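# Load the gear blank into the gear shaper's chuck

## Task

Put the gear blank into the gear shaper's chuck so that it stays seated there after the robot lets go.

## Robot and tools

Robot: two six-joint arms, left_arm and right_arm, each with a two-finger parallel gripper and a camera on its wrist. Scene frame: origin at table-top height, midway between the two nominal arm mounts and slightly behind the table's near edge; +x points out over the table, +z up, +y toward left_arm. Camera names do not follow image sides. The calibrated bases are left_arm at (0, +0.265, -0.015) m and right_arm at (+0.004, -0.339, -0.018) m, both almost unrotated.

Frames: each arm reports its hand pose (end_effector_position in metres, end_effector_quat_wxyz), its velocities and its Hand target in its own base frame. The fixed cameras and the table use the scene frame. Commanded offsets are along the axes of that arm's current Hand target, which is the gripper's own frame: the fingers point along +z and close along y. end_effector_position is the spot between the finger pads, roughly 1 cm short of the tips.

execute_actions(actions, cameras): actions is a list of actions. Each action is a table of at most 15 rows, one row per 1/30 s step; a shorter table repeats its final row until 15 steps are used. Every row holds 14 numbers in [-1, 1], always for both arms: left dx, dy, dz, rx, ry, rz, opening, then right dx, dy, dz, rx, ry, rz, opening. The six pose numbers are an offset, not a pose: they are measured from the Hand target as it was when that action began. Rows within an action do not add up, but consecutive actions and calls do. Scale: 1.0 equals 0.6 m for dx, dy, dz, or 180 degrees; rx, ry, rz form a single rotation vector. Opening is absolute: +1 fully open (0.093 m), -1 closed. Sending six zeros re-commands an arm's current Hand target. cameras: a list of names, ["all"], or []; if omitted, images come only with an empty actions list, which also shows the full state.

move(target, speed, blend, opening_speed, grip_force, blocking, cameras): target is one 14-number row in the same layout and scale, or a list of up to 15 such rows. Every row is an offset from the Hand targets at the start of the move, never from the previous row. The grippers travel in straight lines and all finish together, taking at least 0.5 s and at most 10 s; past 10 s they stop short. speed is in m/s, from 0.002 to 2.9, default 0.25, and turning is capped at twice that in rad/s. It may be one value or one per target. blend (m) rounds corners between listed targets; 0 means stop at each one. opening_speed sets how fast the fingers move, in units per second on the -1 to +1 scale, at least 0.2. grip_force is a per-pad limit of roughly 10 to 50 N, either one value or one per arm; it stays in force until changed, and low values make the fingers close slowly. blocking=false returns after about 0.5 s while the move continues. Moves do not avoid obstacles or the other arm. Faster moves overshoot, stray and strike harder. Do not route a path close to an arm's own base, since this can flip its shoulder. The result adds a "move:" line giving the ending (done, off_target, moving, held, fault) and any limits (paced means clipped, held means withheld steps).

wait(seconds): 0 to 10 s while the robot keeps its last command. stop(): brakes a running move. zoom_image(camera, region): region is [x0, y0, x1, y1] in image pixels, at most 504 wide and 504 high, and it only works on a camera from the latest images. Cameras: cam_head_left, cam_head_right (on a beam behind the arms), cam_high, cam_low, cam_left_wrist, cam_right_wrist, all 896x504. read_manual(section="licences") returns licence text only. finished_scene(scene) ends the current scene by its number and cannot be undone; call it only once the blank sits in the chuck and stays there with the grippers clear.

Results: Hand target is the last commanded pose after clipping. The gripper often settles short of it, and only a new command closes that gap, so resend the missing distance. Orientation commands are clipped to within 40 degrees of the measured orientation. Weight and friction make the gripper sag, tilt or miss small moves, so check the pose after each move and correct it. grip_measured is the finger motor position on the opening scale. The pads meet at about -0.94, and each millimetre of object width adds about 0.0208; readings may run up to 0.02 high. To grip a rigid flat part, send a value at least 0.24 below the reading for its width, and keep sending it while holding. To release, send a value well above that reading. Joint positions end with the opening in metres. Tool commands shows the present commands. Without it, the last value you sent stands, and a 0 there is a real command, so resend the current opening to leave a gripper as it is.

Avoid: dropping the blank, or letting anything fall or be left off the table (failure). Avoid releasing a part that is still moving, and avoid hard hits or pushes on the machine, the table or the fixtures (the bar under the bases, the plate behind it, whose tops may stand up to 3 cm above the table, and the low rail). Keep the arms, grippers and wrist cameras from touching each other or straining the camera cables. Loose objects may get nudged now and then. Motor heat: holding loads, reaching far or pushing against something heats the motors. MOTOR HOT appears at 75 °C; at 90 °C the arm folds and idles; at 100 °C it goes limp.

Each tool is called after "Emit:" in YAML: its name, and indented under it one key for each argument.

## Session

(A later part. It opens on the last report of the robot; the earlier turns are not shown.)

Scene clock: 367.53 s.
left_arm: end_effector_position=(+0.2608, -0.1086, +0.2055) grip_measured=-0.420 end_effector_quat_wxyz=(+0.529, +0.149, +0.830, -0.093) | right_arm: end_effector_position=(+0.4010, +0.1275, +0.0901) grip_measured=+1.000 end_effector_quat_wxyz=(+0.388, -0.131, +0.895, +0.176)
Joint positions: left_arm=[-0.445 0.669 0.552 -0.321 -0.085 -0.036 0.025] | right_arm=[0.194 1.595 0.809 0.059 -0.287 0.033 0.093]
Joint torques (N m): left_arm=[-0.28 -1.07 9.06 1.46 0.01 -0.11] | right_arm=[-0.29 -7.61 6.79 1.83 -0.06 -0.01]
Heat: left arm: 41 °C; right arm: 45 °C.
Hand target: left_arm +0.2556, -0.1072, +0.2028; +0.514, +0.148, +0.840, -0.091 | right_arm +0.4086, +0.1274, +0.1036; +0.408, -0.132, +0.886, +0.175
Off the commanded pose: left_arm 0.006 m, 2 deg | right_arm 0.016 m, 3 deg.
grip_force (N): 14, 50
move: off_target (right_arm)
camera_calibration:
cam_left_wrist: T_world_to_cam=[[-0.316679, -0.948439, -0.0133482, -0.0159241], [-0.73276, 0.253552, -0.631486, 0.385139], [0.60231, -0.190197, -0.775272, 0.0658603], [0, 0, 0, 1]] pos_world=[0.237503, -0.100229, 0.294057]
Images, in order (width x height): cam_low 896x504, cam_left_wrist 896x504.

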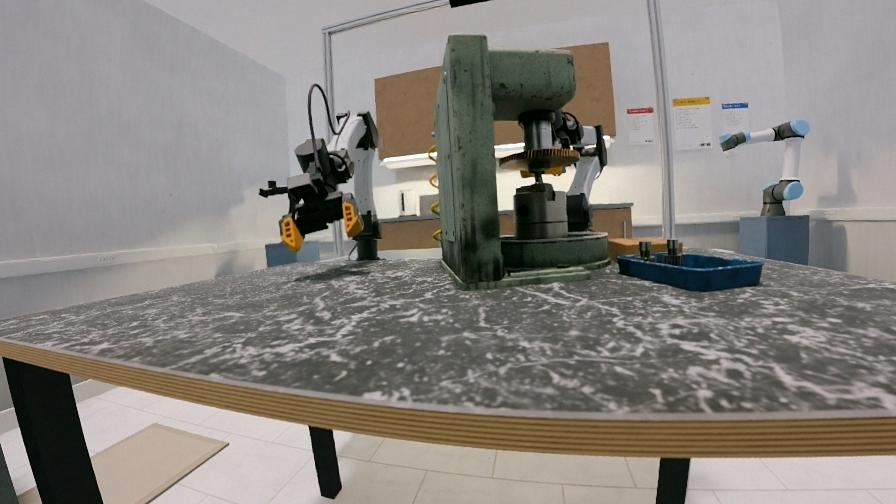

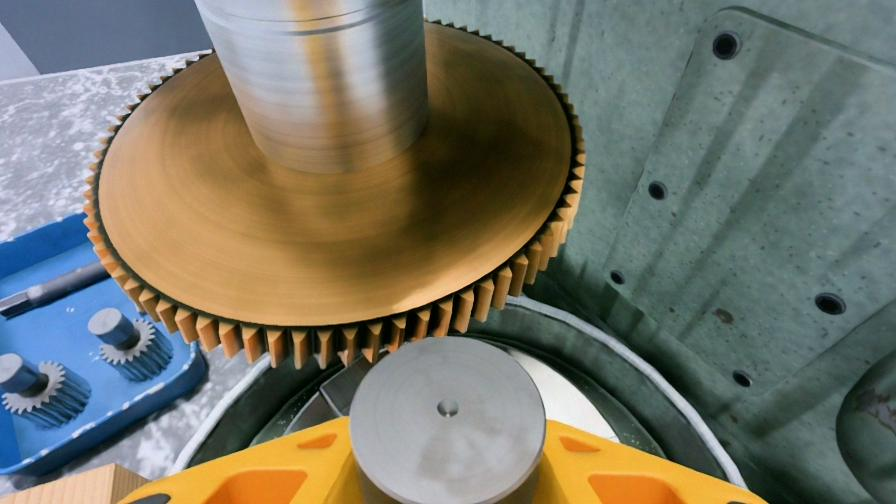

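Emit:
move:
  target:
    - [0.0178,0,0.0091,0,0,0,-0.65,0,0,0,0,0,0,1]
    - [0.0264,-0.004,-0.0076,0,0,0,-0.65,0,0,0,0,0,0,1]
  speed: 0.03
  grip_force: [10,50]
  cameras: ["cam_left_wrist","cam_low"]

Emit:
zoom_image:
  camera: "cam_low"
  region: [505, 160, 575, 210]

Scene clock: 381.17 s.
left_arm: end_effector_position=(+0.2496, -0.1074, +0.2051) grip_measured=-0.404 end_effector_quat_wxyz=(+0.534, +0.150, +0.827, -0.093) | right_arm: end_effector_position=(+0.4010, +0.1275, +0.0901) grip_measured=+1.000 end_effector_quat_wxyz=(+0.388, -0.131, +0.895, +0.176)
Joint positions: left_arm=[-0.476 0.604 0.531 -0.354 -0.113 -0.046 0.026] | right_arm=[0.194 1.595 0.809 0.059 -0.287 0.033 0.093]
Joint torques (N m): left_arm=[-0.27 -0.72 6.09 1.65 0.01 -0.16] | right_arm=[-0.28 -7.57 6.76 1.82 -0.07 -0.01]
Heat: left arm: 40 °C; right arm: 45 °C.
Hand target: left_arm +0.2441, -0.1057, +0.1906; +0.514, +0.149, +0.840, -0.091 | right_arm +0.4086, +0.1274, +0.1036; +0.408, -0.132, +0.886, +0.175
Off the commanded pose: left_arm 0.015 m, 3 deg | right_arm 0.016 m, 3 deg.
grip_force (N): 10, 50
move: off_target (left_arm, right_arm)
camera_calibration:
cam_left_wrist: T_world_to_cam=[[-0.318135, -0.94793, -0.0147714, -0.0176093], [-0.724853, 0.253252, -0.640665, 0.376206], [0.611047, -0.193111, -0.767678, 0.0685246], [0, 0, 0, 1]] pos_world=[0.22522, -0.0987344, 0.293367]
Images, in order (width x height): cam_low 896x504, cam_left_wrist 896x504.

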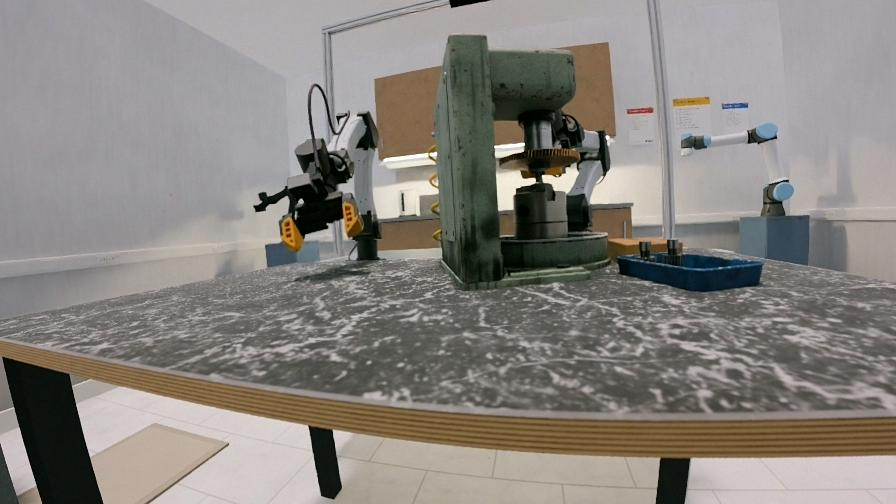

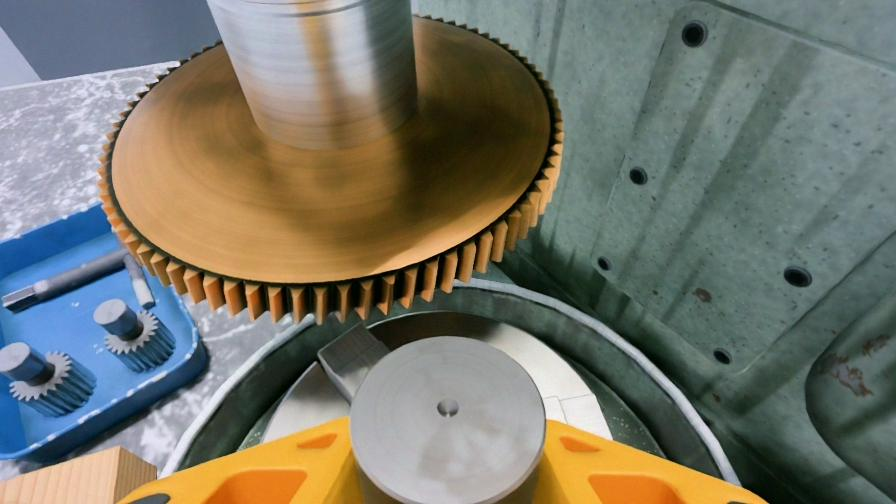

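Scaled by 7.200 from the camera's 896x504 image, which has a finer 1280x720 frame.

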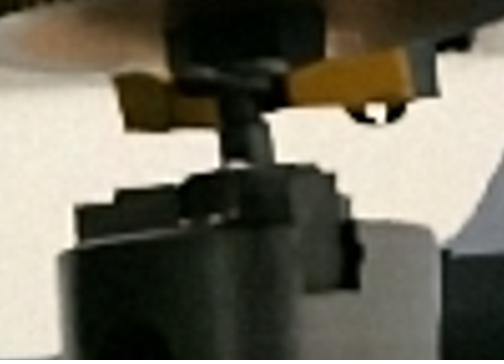

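Emit:
move:
  target:
    - [-0.064,0.02,-0.168,0,0,0,-0.65,0,0,0,0,0,0,1]
    - [0.028,0.242,-0.0925,0,0.066,0,-0.65,0,0,0,0,0,0,1]
    - [0.13,0.30,-0.016,0,0.066,0,-0.65,0,0,0,0,0,0,1]
  speed: 0.15
  grip_force: 50
  blend: [0.01,0.03,0]
  cameras: ["cam_left_wrist","cam_low"]

Emit:
zoom_image:
  camera: "cam_low"
  region: [560, 160, 700, 280]

Scene clock: 392.37 s.
left_arm: end_effector_position=(+0.2604, +0.0788, +0.1239) grip_measured=-0.494 end_effector_quat_wxyz=(+0.410, +0.146, +0.897, -0.077) | right_arm: end_effector_position=(+0.4010, +0.1275, +0.0901) grip_measured=+1.000 end_effector_quat_wxyz=(+0.388, -0.131, +0.895, +0.176)
Joint positions: left_arm=[0.716 1.11 0.662 -0.607 0.724 0.839 0.021] | right_arm=[0.194 1.595 0.809 0.059 -0.287 0.033 0.093]
Joint torques (N m): left_arm=[0.5 -2.28 5.97 1.47 0.84 0.15] | right_arm=[-0.28 -7.57 6.76 1.82 -0.08 -0.01]
Heat: left arm: 41 °C; right arm: 45 °C.
Hand target: left_arm +0.2644, +0.0786, +0.1255; +0.424, +0.157, +0.889, -0.075 | right_arm +0.4086, +0.1274, +0.1036; +0.408, -0.132, +0.886, +0.175
Off the commanded pose: left_arm 0.004 m, 2 deg | right_arm 0.016 m, 3 deg.
move: off_target (right_arm)
camera_calibration:
cam_left_wrist: T_world_to_cam=[[-0.298728, -0.954338, 0.0000505671, 0.154774], [-0.875164, 0.273924, -0.398815, 0.292463], [0.380591, -0.119181, -0.917031, 0.108246], [0, 0, 0, 1]] pos_world=[0.260991, 0.0804946, 0.215896]
Images, in order (width x height): cam_low 896x504, cam_left_wrist 896x504.

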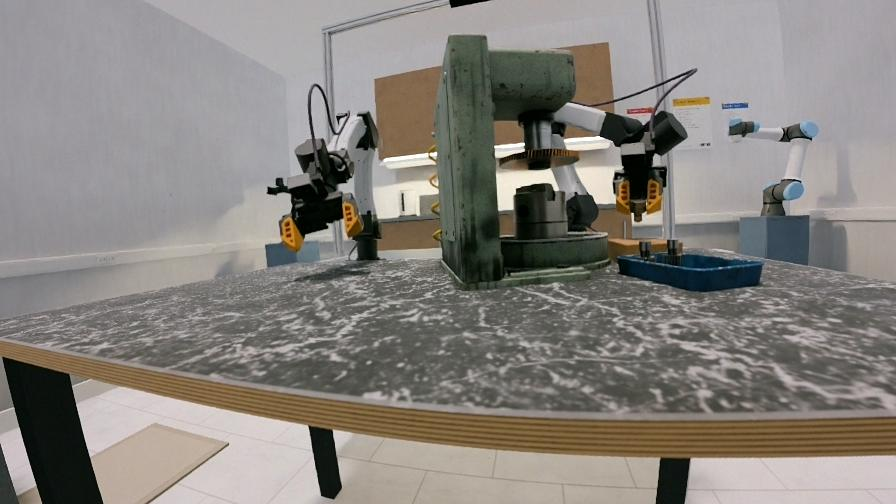

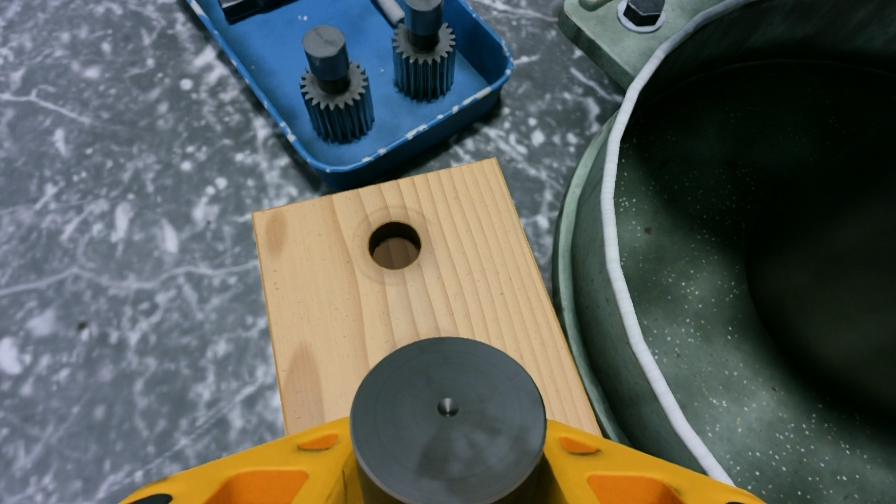

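Scaled by 3.600 from the camera's 896x504 image, which has a finer 1280x720 frame.

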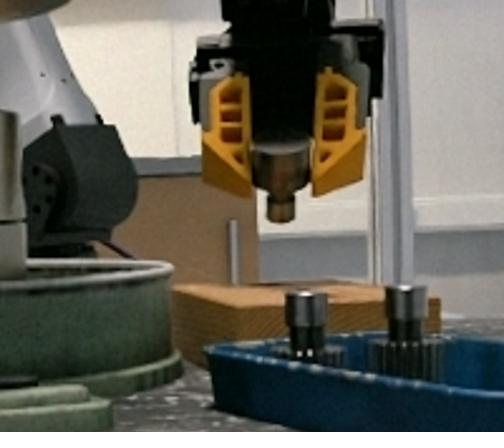

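Emit:
move:
  target: [-0.03,0,-0.03,0,-0.15,0,-0.65,0,0,0,0,0,0,1]
  speed: 0.2
  cameras: ["cam_left_wrist","cam_low"]

Emit:
zoom_image:
  camera: "cam_low"
  region: [560, 130, 700, 250]

Emit:
zoom_image:
  camera: "cam_left_wrist"
  region: [300, 300, 600, 504]

Scene clock: 407.37 s.
left_arm: end_effector_position=(+0.2621, +0.0818, +0.1443) grip_measured=-0.495 end_effector_quat_wxyz=(+0.608, +0.123, +0.776, -0.113) | right_arm: end_effector_position=(+0.4010, +0.1275, +0.0901) grip_measured=+1.000 end_effector_quat_wxyz=(+0.388, -0.131, +0.895, +0.176)
Joint positions: left_arm=[0.902 1.059 0.345 0.067 1.17 0.581 0.021] | right_arm=[0.194 1.595 0.809 0.059 -0.287 0.033 0.093]
Joint torques (N m): left_arm=[0.44 -3.3 5.79 1.79 0.79 -0.11] | right_arm=[-0.23 -7.62 6.78 1.83 -0.07 -0.01]
Heat: left arm: 40 °C; right arm: 46 °C.
Hand target: left_arm +0.2620, +0.0796, +0.1509; +0.620, +0.135, +0.765, -0.110 | right_arm +0.4086, +0.1274, +0.1036; +0.408, -0.132, +0.886, +0.175
Off the commanded pose: left_arm 0.007 m, 2 deg | right_arm 0.016 m, 3 deg.
move: off_target (right_arm)
camera_calibration:
cam_left_wrist: T_world_to_cam=[[-0.299212, -0.953919, 0.0225838, 0.154973], [-0.6117, 0.173597, -0.771807, 0.294245], [0.732321, -0.244749, -0.635455, 0.00412055], [0, 0, 0, 1]] pos_world=[0.223342, 0.0977602, 0.226219]
Images, in order (width x height): cam_low 896x504, cam_left_wrist 896x504.

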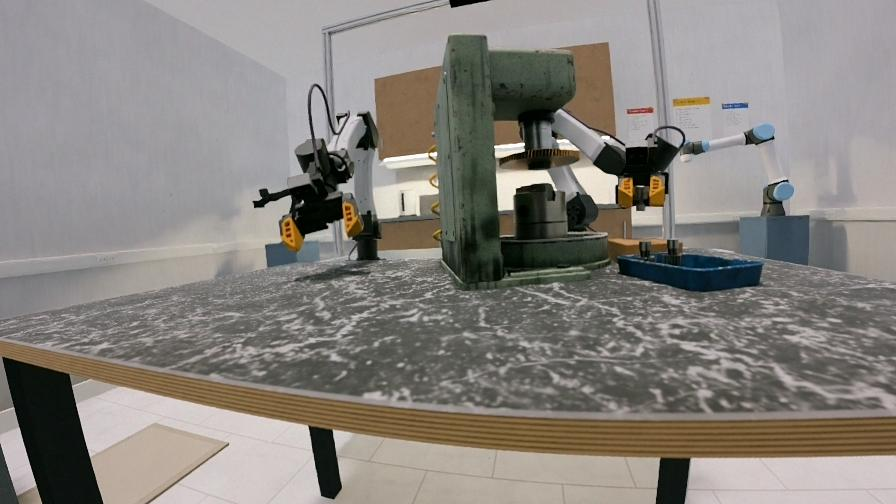

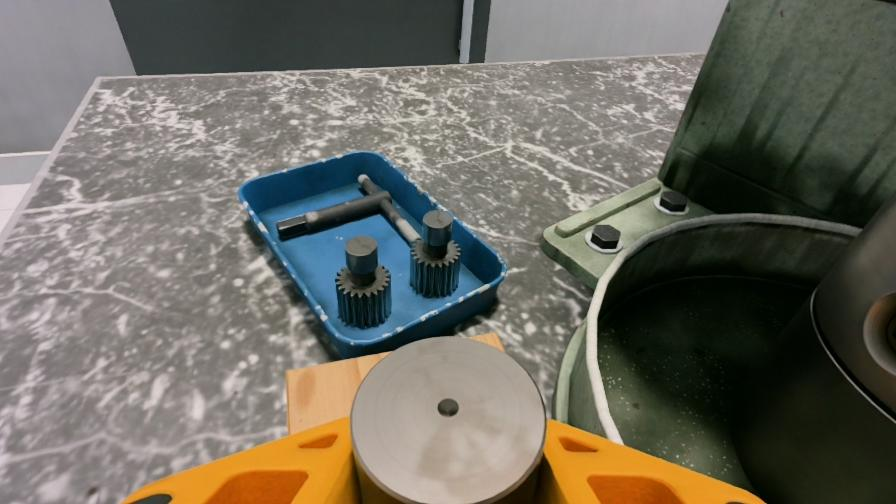

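Scaled by 3.600 from the camera's 896x504 image, which has a finer 1280x720 frame.

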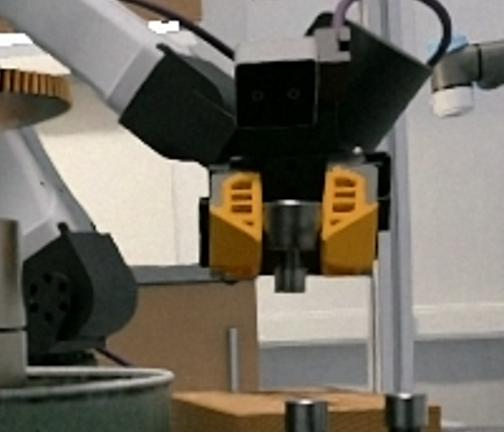

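Scaled by 1.680 from the camera's 896x504 image, which has a finer 1280x720 frame.

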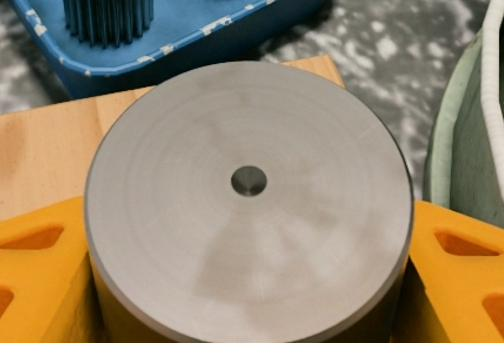

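Emit:
move:
  target:
    - [0.08,-0.0035,0.021,0,0.005,0,-0.65,0,0,0,0,0,0,1]
    - [0.0965,-0.0035,0.0252,0,0.005,0,-0.65,0,0,0,0,0,0,1]
  speed: [0.12,0.04]
  cameras: ["cam_left_wrist","cam_low"]

Emit:
zoom_image:
  camera: "cam_low"
  region: [560, 160, 700, 280]

Scene clock: 416.97 s.
left_arm: end_effector_position=(+0.2635, +0.0778, +0.0913) grip_measured=-0.495 end_effector_quat_wxyz=(+0.611, +0.134, +0.772, -0.110) | right_arm: end_effector_position=(+0.4010, +0.1275, +0.0901) grip_measured=+1.000 end_effector_quat_wxyz=(+0.388, -0.131, +0.895, +0.176)
Joint positions: left_arm=[0.886 1.32 0.188 0.513 1.167 0.576 0.021] | right_arm=[0.194 1.595 0.809 0.059 -0.287 0.033 0.093]
Joint torques (N m): left_arm=[-0.1 -2.33 4.3 1.76 0.53 -0.08] | right_arm=[-0.25 -7.61 6.8 1.82 -0.07 -0.01]
Heat: left arm: 40 °C; right arm: 46 °C.
Hand target: left_arm +0.2639, +0.0766, +0.0911; +0.614, +0.136, +0.770, -0.109 | right_arm +0.4086, +0.1274, +0.1036; +0.408, -0.132, +0.886, +0.175
Off the commanded pose: left_arm 0.001 m, 0 deg | right_arm 0.016 m, 3 deg.
move: off_target (right_arm)
camera_calibration:
cam_left_wrist: T_world_to_cam=[[-0.311432, -0.950266, 0.00216072, 0.157561], [-0.598845, 0.194494, -0.776889, 0.250289], [0.737831, -0.243242, -0.629634, -0.0336216], [0, 0, 0, 1]] pos_world=[0.223761, 0.0928673, 0.172937]
Images, in order (width x height): cam_low 896x504, cam_left_wrist 896x504.

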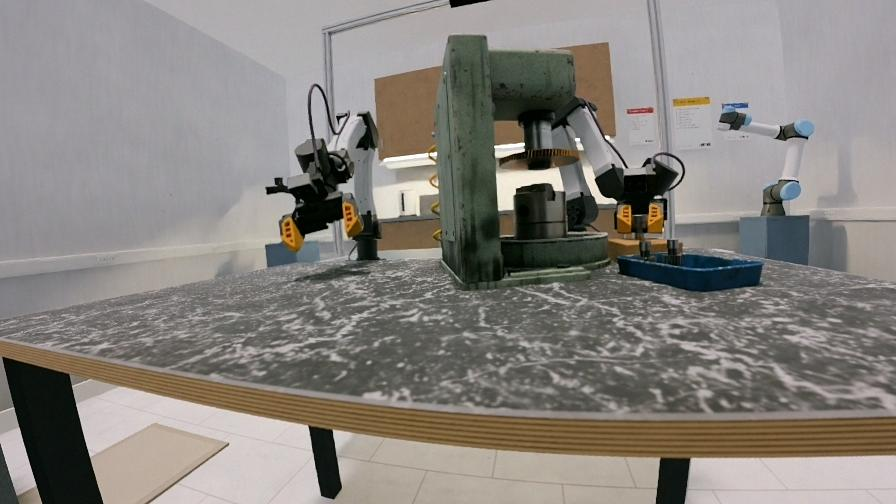

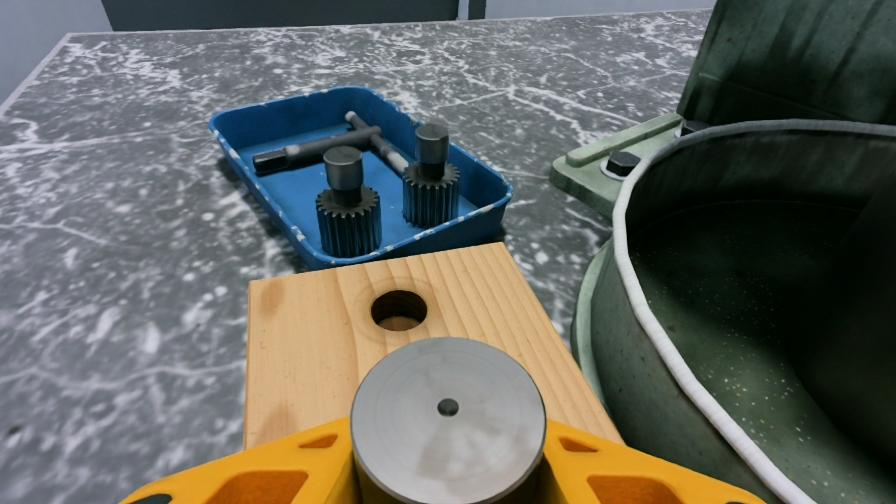

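Scaled by 3.600 from the camera's 896x504 image, which has a finer 1280x720 frame.

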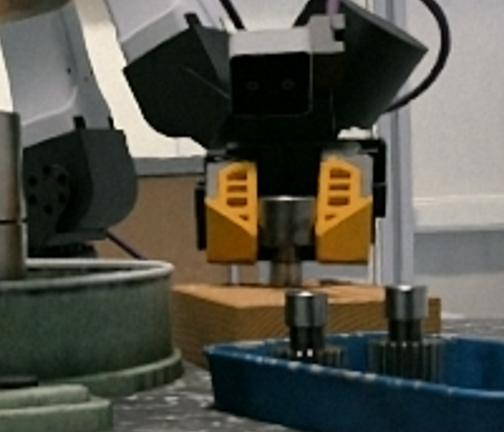

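Emit:
move:
  target:
    - [0.005,0,0.001,0,0,0,-0.65,0,0,0,0,0,0,1]
    - [0.002,0,0.0004,0,0,0,0.6,0,0,0,0,0,0,1]
  speed: 0.04
  opening_speed: 0.5
  cameras: ["cam_left_wrist","cam_low"]

Emit:
zoom_image:
  camera: "cam_low"
  region: [560, 160, 700, 280]

Scene clock: 423.13 s.
left_arm: end_effector_position=(+0.2641, +0.0778, +0.0910) grip_measured=+0.598 end_effector_quat_wxyz=(+0.615, +0.139, +0.769, -0.108) | right_arm: end_effector_position=(+0.4010, +0.1275, +0.0901) grip_measured=+1.000 end_effector_quat_wxyz=(+0.388, -0.131, +0.895, +0.176)
Joint positions: left_arm=[0.886 1.341 0.183 0.552 1.174 0.573 0.074] | right_arm=[0.194 1.595 0.809 0.059 -0.287 0.033 0.093]
Joint torques (N m): left_arm=[-0.16 -3.04 4.25 1.56 0.43 -0.11] | right_arm=[-0.32 -7.54 6.76 1.84 -0.07 -0.01]
Heat: left arm: 40 °C; right arm: 46 °C.
Hand target: left_arm +0.2638, +0.0766, +0.0899; +0.614, +0.136, +0.770, -0.109 | right_arm +0.4086, +0.1274, +0.1036; +0.408, -0.132, +0.886, +0.175
Off the commanded pose: left_arm 0.002 m, 0 deg | right_arm 0.016 m, 3 deg.
move: off_target (right_arm)
camera_calibration:
cam_left_wrist: T_world_to_cam=[[-0.316476, -0.948575, -0.00690343, 0.159849], [-0.589, 0.202204, -0.782427, 0.247723], [0.743587, -0.243554, -0.622704, -0.036417], [0, 0, 0, 1]] pos_world=[0.223576, 0.0926684, 0.172251]
Images, in order (width x height): cam_low 896x504, cam_left_wrist 896x504.

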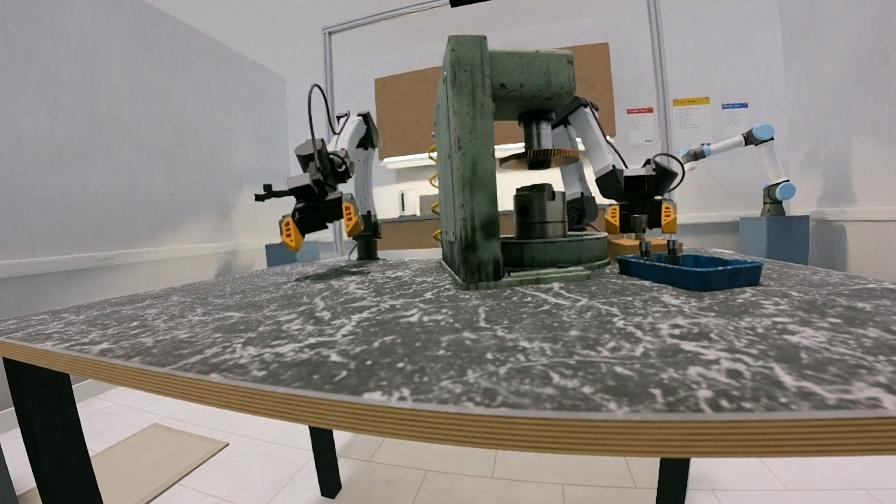

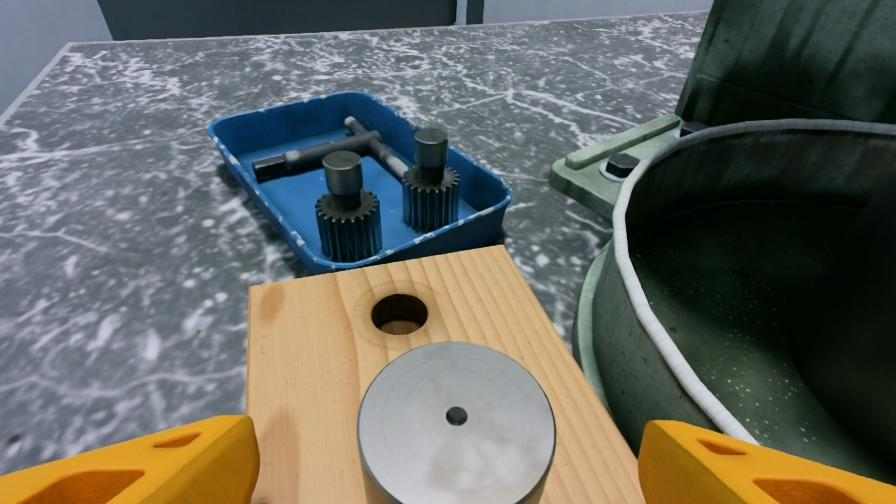

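Scaled by 3.600 from the camera's 896x504 image, which has a finer 1280x720 frame.

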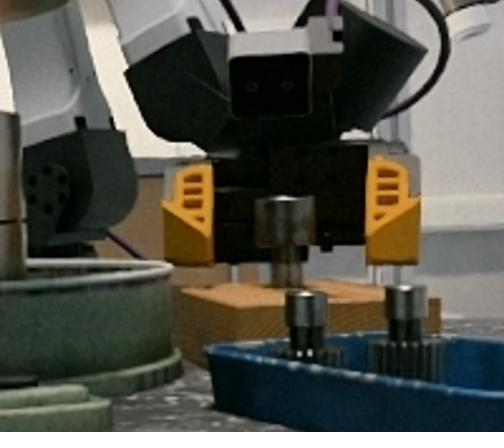

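Emit:
move:
  target:
    - [-0.004,-0.0035,0.0005,0,0.069,0,0.6,0,0,0,0,0,0,1]
    - [-0.004,-0.0035,0.0005,0,0.069,0,-0.65,0,0,0,0,0,0,1]
  speed: 0.15
  opening_speed: 0.6
  cameras: ["cam_left_wrist","cam_low"]

Scene clock: 429.33 s.
left_arm: end_effector_position=(+0.2608, +0.0719, +0.0864) grip_measured=-0.440 end_effector_quat_wxyz=(+0.526, +0.136, +0.833, -0.102) | right_arm: end_effector_position=(+0.4010, +0.1275, +0.0901) grip_measured=+1.000 end_effector_quat_wxyz=(+0.388, -0.131, +0.895, +0.176)
Joint positions: left_arm=[0.813 1.161 0.33 -0.044 0.982 0.755 0.024] | right_arm=[0.194 1.595 0.809 0.059 -0.287 0.033 0.093]
Joint torques (N m): left_arm=[-0.12 -2.82 7.95 1.14 0.54 0.16] | right_arm=[-0.27 -7.6 6.78 1.83 -0.07 -0.01]
Heat: left arm: 40 °C; right arm: 46 °C.
Hand target: left_arm +0.2640, +0.0743, +0.0922; +0.527, +0.147, +0.832, -0.093 | right_arm +0.4086, +0.1274, +0.1036; +0.408, -0.132, +0.886, +0.175
Off the commanded pose: left_arm 0.007 m, 2 deg | right_arm 0.016 m, 3 deg.
move: off_target (right_arm)
camera_calibration:
cam_left_wrist: T_world_to_cam=[[-0.305503, -0.952045, 0.0167036, 0.148451], [-0.74422, 0.227797, -0.62789, 0.268681], [0.593974, -0.204253, -0.778123, 0.0113295], [0, 0, 0, 1]] pos_world=[0.23858, 0.0824417, 0.175038]
Images, in order (width x height): cam_low 896x504, cam_left_wrist 896x504.

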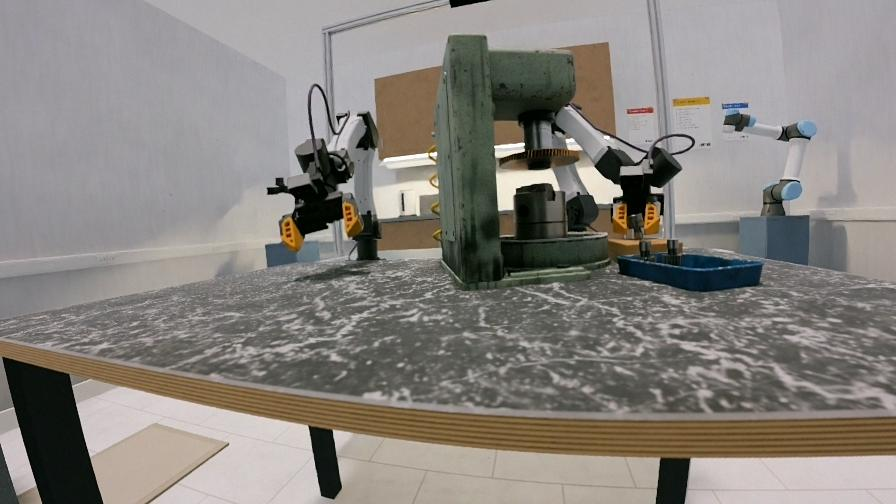

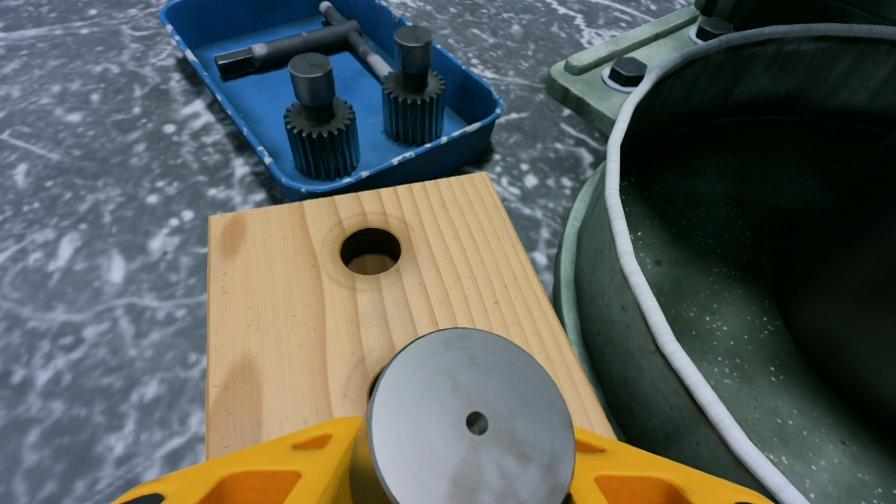

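Emit:
zoom_image:
  camera: "cam_low"
  region: [560, 160, 700, 280]

Scaled by 3.600 from the camera's 896x504 image, which has a finer 1280x720 frame.

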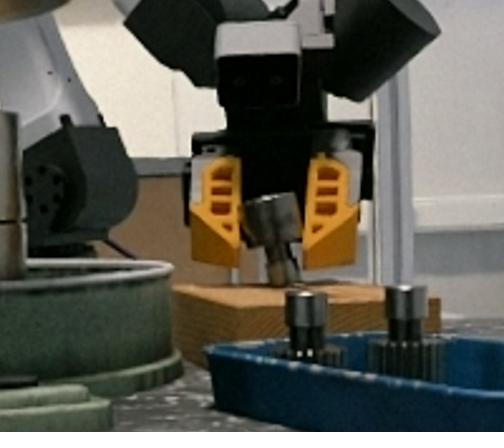

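Emit:
move:
  target: [-0.0817,0,-0.0416,0,0,0,-0.65,0,0,0,0,0,0,1]
  cameras: ["cam_left_wrist","cam_low"]

Scene clock: 448.07 s.
left_arm: end_effector_position=(+0.2581, +0.0704, +0.1331) grip_measured=-0.456 end_effector_quat_wxyz=(+0.514, +0.131, +0.841, -0.108) | right_arm: end_effector_position=(+0.4010, +0.1275, +0.0901) grip_measured=+1.000 end_effector_quat_wxyz=(+0.388, -0.131, +0.895, +0.176)
Joint positions: left_arm=[0.812 1.028 0.496 -0.381 0.97 0.765 0.023] | right_arm=[0.194 1.595 0.809 0.059 -0.287 0.033 0.093]
Joint torques (N m): left_arm=[0.81 -2.55 9.51 1.26 0.74 0.19] | right_arm=[-0.27 -7.58 6.76 1.83 -0.08 -0.01]
Heat: left arm: 38 °C; right arm: 46 °C.
Hand target: left_arm +0.2624, +0.0749, +0.1472; +0.527, +0.147, +0.832, -0.093 | right_arm +0.4086, +0.1274, +0.1036; +0.408, -0.132, +0.886, +0.175
Off the commanded pose: left_arm 0.015 m, 3 deg | right_arm 0.016 m, 3 deg.
move: off_target (left_arm, right_arm)
camera_calibration:
cam_left_wrist: T_world_to_cam=[[-0.303028, -0.952279, 0.0365907, 0.142139], [-0.762683, 0.219317, -0.608453, 0.299088], [0.571392, -0.212286, -0.792746, 0.057307], [0, 0, 0, 1]] pos_world=[0.238437, 0.0819262, 0.22221]
Images, in order (width x height): cam_low 896x504, cam_left_wrist 896x504.

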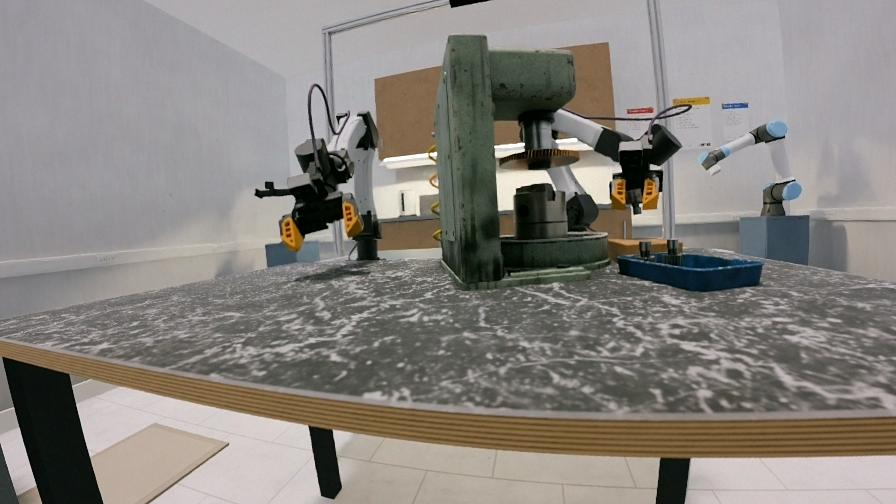

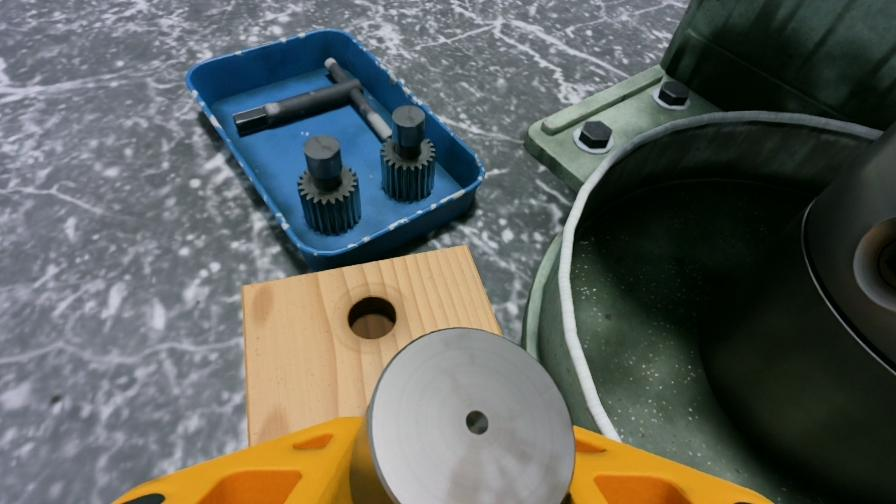

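Emit:
zoom_image:
  camera: "cam_low"
  region: [570, 130, 710, 230]

Scaled by 3.600 from the camera's 896x504 image, which has a finer 1280x720 frame.

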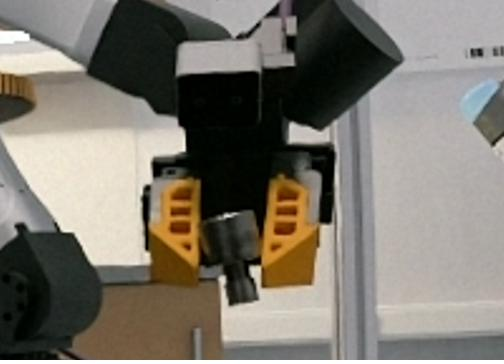

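Emit:
move:
  target:
    - [0.06,0,0.0305,0.025,0,-0.0495,-0.65,0,0,0,0,0,0,1]
    - [0.083,0,0.042,0.025,0,-0.0495,-0.65,0,0,0,0,0,0,1]
  speed: [0.12,0.04]
  blend: [0.004,0]
  cameras: ["cam_left_wrist","cam_low"]

Emit:
zoom_image:
  camera: "cam_low"
  region: [570, 150, 710, 280]

Scene clock: 462.53 s.
left_arm: end_effector_position=(+0.2623, +0.0749, +0.0886) grip_measured=-0.456 end_effector_quat_wxyz=(+0.500, +0.101, +0.844, -0.163) | right_arm: end_effector_position=(+0.4010, +0.1275, +0.0901) grip_measured=+1.000 end_effector_quat_wxyz=(+0.388, -0.131, +0.895, +0.176)
Joint positions: left_arm=[0.833 1.25 0.436 -0.217 1.023 0.762 0.023] | right_arm=[0.194 1.595 0.809 0.059 -0.287 0.033 0.093]
Joint torques (N m): left_arm=[0.76 -2.69 5.22 1.41 0.97 -0.08] | right_arm=[-0.27 -7.58 6.79 1.81 -0.08 -0.01]
Heat: left arm: 40 °C; right arm: 46 °C.
Hand target: left_arm +0.2638, +0.0744, +0.0914; +0.512, +0.102, +0.836, -0.167 | right_arm +0.4086, +0.1274, +0.1036; +0.408, -0.132, +0.886, +0.175
Off the commanded pose: left_arm 0.003 m, 2 deg | right_arm 0.016 m, 3 deg.
move: off_target (right_arm)
camera_calibration:
cam_left_wrist: T_world_to_cam=[[-0.305032, -0.938307, 0.162898, 0.13764], [-0.790415, 0.154023, -0.592893, 0.285074], [0.531225, -0.309608, -0.788633, 0.0381146], [0, 0, 0, 1]] pos_world=[0.247064, 0.0970413, 0.176656]
Images, in order (width x height): cam_low 896x504, cam_left_wrist 896x504.

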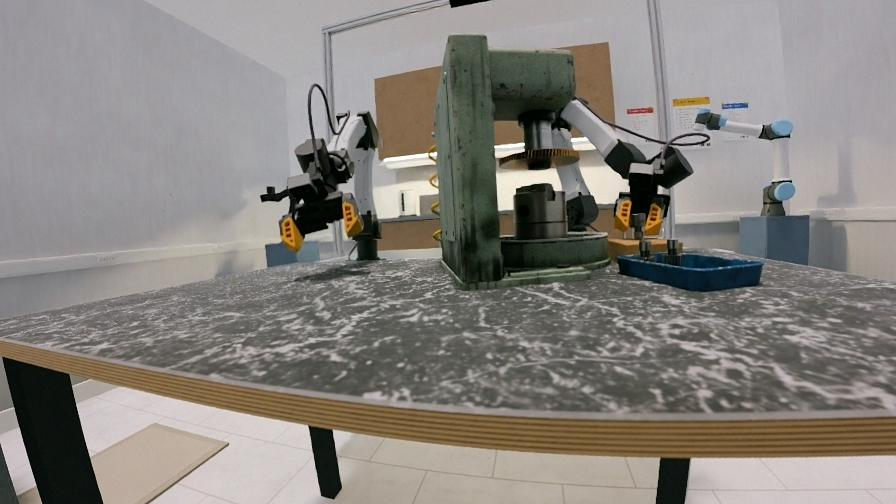

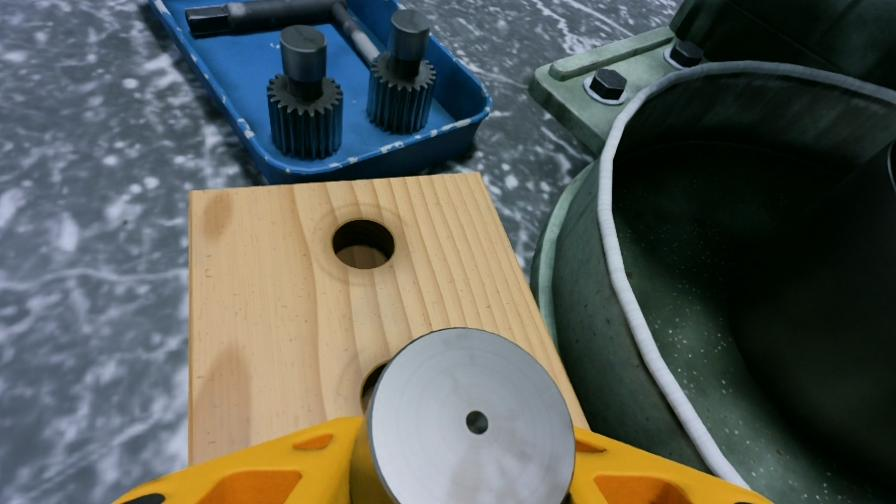

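Scaled by 3.600 from the camera's 896x504 image, which has a finer 1280x720 frame.

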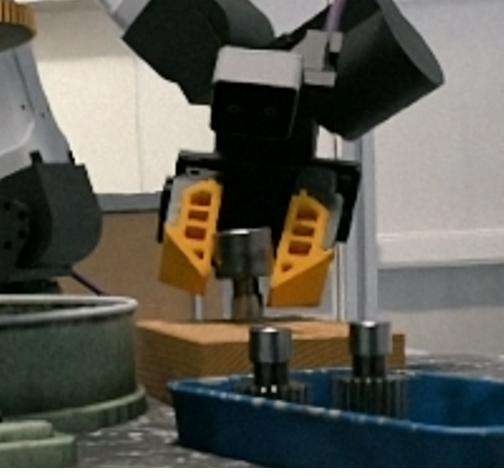

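Emit:
move:
  target:
    - [0.0025,0,0.001,0,0,0,0.6,0,0,0,0,0,0,1]
    - [0,0,-0.1,0,0,0,0.6,0,0,0,0,0,0,1]
    - [0,0,-0.1,-0.025,0,0.0495,0.6,0,0,0,0,0,0,1]
  opening_speed: 0.6
  speed: 0.1
  cameras: ["cam_left_wrist","cam_low"]

Emit:
zoom_image:
  camera: "cam_low"
  region: [570, 150, 710, 280]

Scene clock: 470.10 s.
left_arm: end_effector_position=(+0.2150, +0.0972, +0.1188) grip_measured=+0.598 end_effector_quat_wxyz=(+0.528, +0.139, +0.831, -0.105) | right_arm: end_effector_position=(+0.4010, +0.1275, +0.0901) grip_measured=+1.000 end_effector_quat_wxyz=(+0.388, -0.131, +0.895, +0.176)
Joint positions: left_arm=[1.126 1.188 0.557 -0.763 1.13 1.345 0.074] | right_arm=[0.194 1.595 0.809 0.059 -0.287 0.033 0.093]
Joint torques (N m): left_arm=[0.36 -3.47 4.81 0.68 0.69 0.06] | right_arm=[-0.27 -7.58 6.79 1.83 -0.07 -0.01]
Heat: left arm: 39 °C; right arm: 46 °C.
Hand target: left_arm +0.2145, +0.0974, +0.1167; +0.527, +0.147, +0.832, -0.093 | right_arm +0.4086, +0.1274, +0.1036; +0.408, -0.132, +0.886, +0.175
Off the commanded pose: left_arm 0.002 m, 2 deg | right_arm 0.016 m, 3 deg.
move: off_target (right_arm)
camera_calibration:
cam_left_wrist: T_world_to_cam=[[-0.313083, -0.949559, 0.0177921, 0.159287], [-0.738499, 0.231629, -0.63322, 0.248168], [0.597158, -0.21139, -0.773768, 0.0684082], [0, 0, 0, 1]] pos_world=[0.192291, 0.10823, 0.207243]
Images, in order (width x height): cam_low 896x504, cam_left_wrist 896x504.

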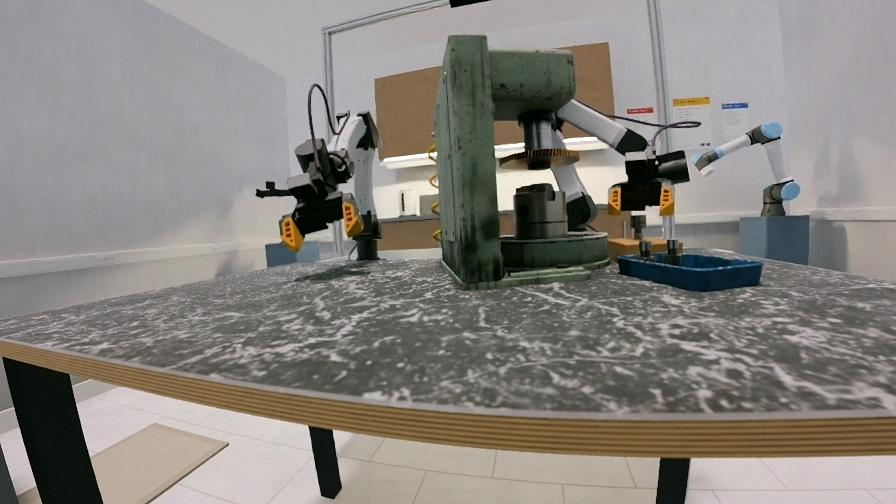

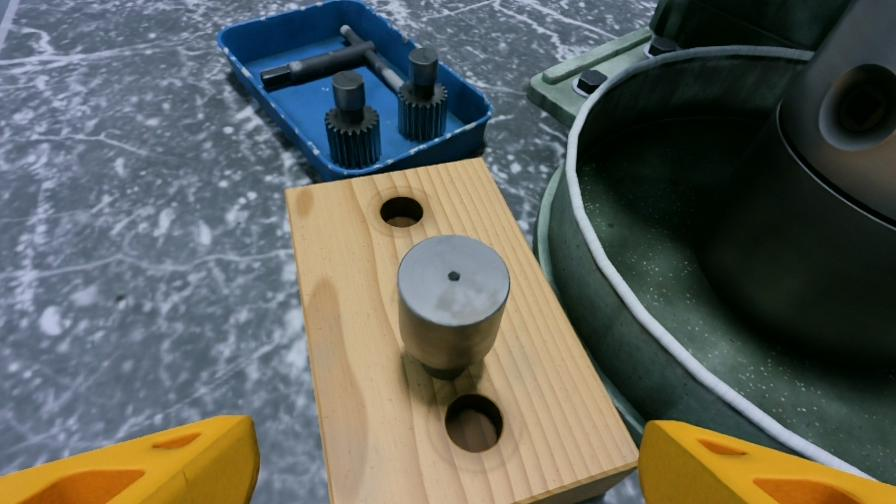

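Scaled by 3.600 from the camera's 896x504 image, which has a finer 1280x720 frame.

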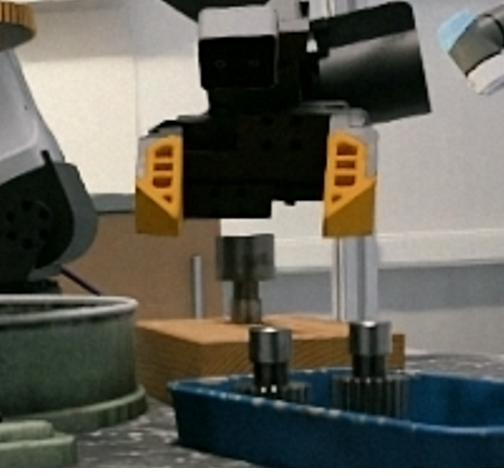

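Emit:
move:
  target: [-0.005,-0.0025,0.098,0,0,0,0.6,0,0,0,0,0,0,1]
  speed: 0.08
  cameras: ["cam_left_wrist"]

Scene clock: 479.73 s.
left_arm: end_effector_position=(+0.2654, +0.0781, +0.0978) grip_measured=+0.598 end_effector_quat_wxyz=(+0.529, +0.150, +0.830, -0.095) | right_arm: end_effector_position=(+0.4010, +0.1275, +0.0901) grip_measured=+1.000 end_effector_quat_wxyz=(+0.388, -0.131, +0.895, +0.176)
Joint positions: left_arm=[0.821 1.168 0.384 -0.098 0.992 0.795 0.074] | right_arm=[0.194 1.595 0.809 0.059 -0.287 0.033 0.093]
Joint torques (N m): left_arm=[-0.18 -2.59 5.05 1.44 0.51 -0.12] | right_arm=[-0.27 -7.61 6.78 1.83 -0.08 -0.01]
Heat: left arm: 39 °C; right arm: 46 °C.
Hand target: left_arm +0.2651, +0.0773, +0.0942; +0.527, +0.147, +0.832, -0.093 | right_arm +0.4086, +0.1274, +0.1036; +0.408, -0.132, +0.886, +0.175
Off the commanded pose: left_arm 0.004 m, 1 deg | right_arm 0.016 m, 3 deg.
move: off_target (right_arm)
camera_calibration:
cam_left_wrist: T_world_to_cam=[[-0.320302, -0.947242, -0.0118143, 0.161871], [-0.731268, 0.255162, -0.632566, 0.272642], [0.602208, -0.193973, -0.774416, 0.0154708], [0, 0, 0, 1]] pos_world=[0.241905, 0.0867644, 0.186357]
Images, in order (width x height): cam_left_wrist 896x504.

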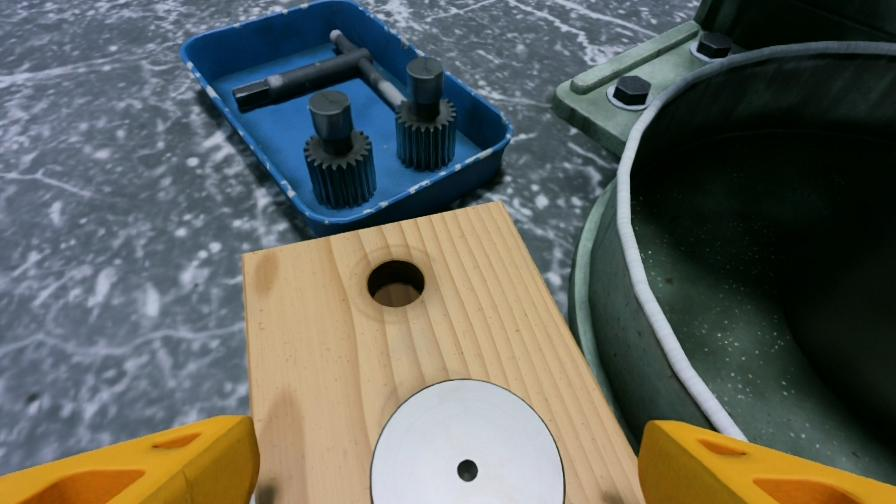

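Emit:
move:
  target:
    - [0.009,-0.0045,0.0045,0,0,0,0.6,0,0,0,0,0,0,1]
    - [0.009,-0.0045,0.0045,0,0,0,-0.65,0,0,0,0,0,0,1]
  speed: 0.05
  opening_speed: 0.6
  cameras: ["cam_left_wrist","cam_low"]

Emit:
zoom_image:
  camera: "cam_low"
  region: [570, 150, 710, 280]

Scene clock: 487.27 s.
left_arm: end_effector_position=(+0.2648, +0.0758, +0.0930) grip_measured=-0.476 end_effector_quat_wxyz=(+0.531, +0.151, +0.829, -0.092) | right_arm: end_effector_position=(+0.4010, +0.1275, +0.0901) grip_measured=+1.000 end_effector_quat_wxyz=(+0.388, -0.131, +0.895, +0.176)
Joint positions: left_arm=[0.814 1.168 0.357 -0.055 0.986 0.785 0.022] | right_arm=[0.194 1.595 0.809 0.059 -0.287 0.033 0.093]
Joint torques (N m): left_arm=[-0.12 -2 5 1.47 0.5 -0.1] | right_arm=[-0.27 -7.58 6.75 1.83 -0.07 0]
Heat: left arm: 38 °C; right arm: 46 °C.
Hand target: left_arm +0.2643, +0.0746, +0.0881; +0.527, +0.147, +0.832, -0.093 | right_arm +0.4086, +0.1274, +0.1036; +0.408, -0.132, +0.886, +0.175
Off the commanded pose: left_arm 0.005 m, 1 deg | right_arm 0.016 m, 3 deg.
move: off_target (right_arm)
camera_calibration:
cam_left_wrist: T_world_to_cam=[[-0.319441, -0.947425, -0.0185409, 0.159914], [-0.72879, 0.258136, -0.634217, 0.26912], [0.605659, -0.189083, -0.772933, 0.010243], [0, 0, 0, 1]] pos_world=[0.241011, 0.0839733, 0.181563]
Images, in order (width x height): cam_low 896x504, cam_left_wrist 896x504.

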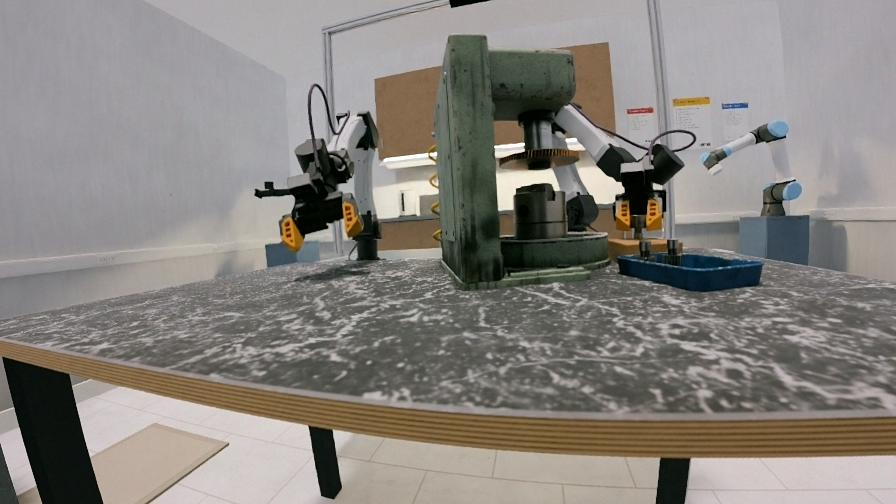

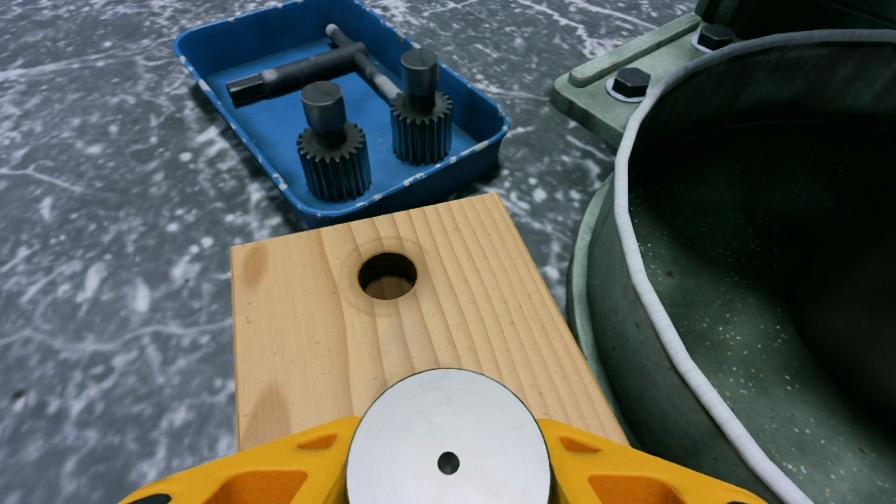

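Scaled by 3.600 from the camera's 896x504 image, which has a finer 1280x720 frame.

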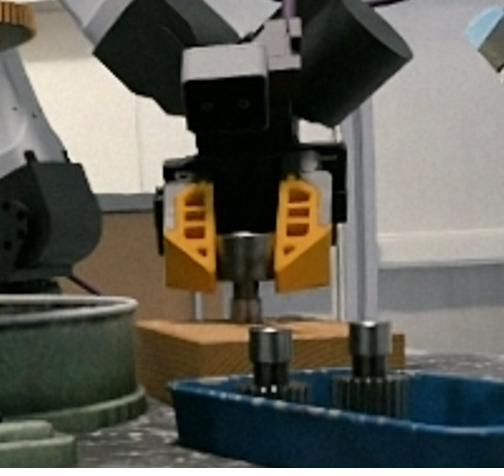

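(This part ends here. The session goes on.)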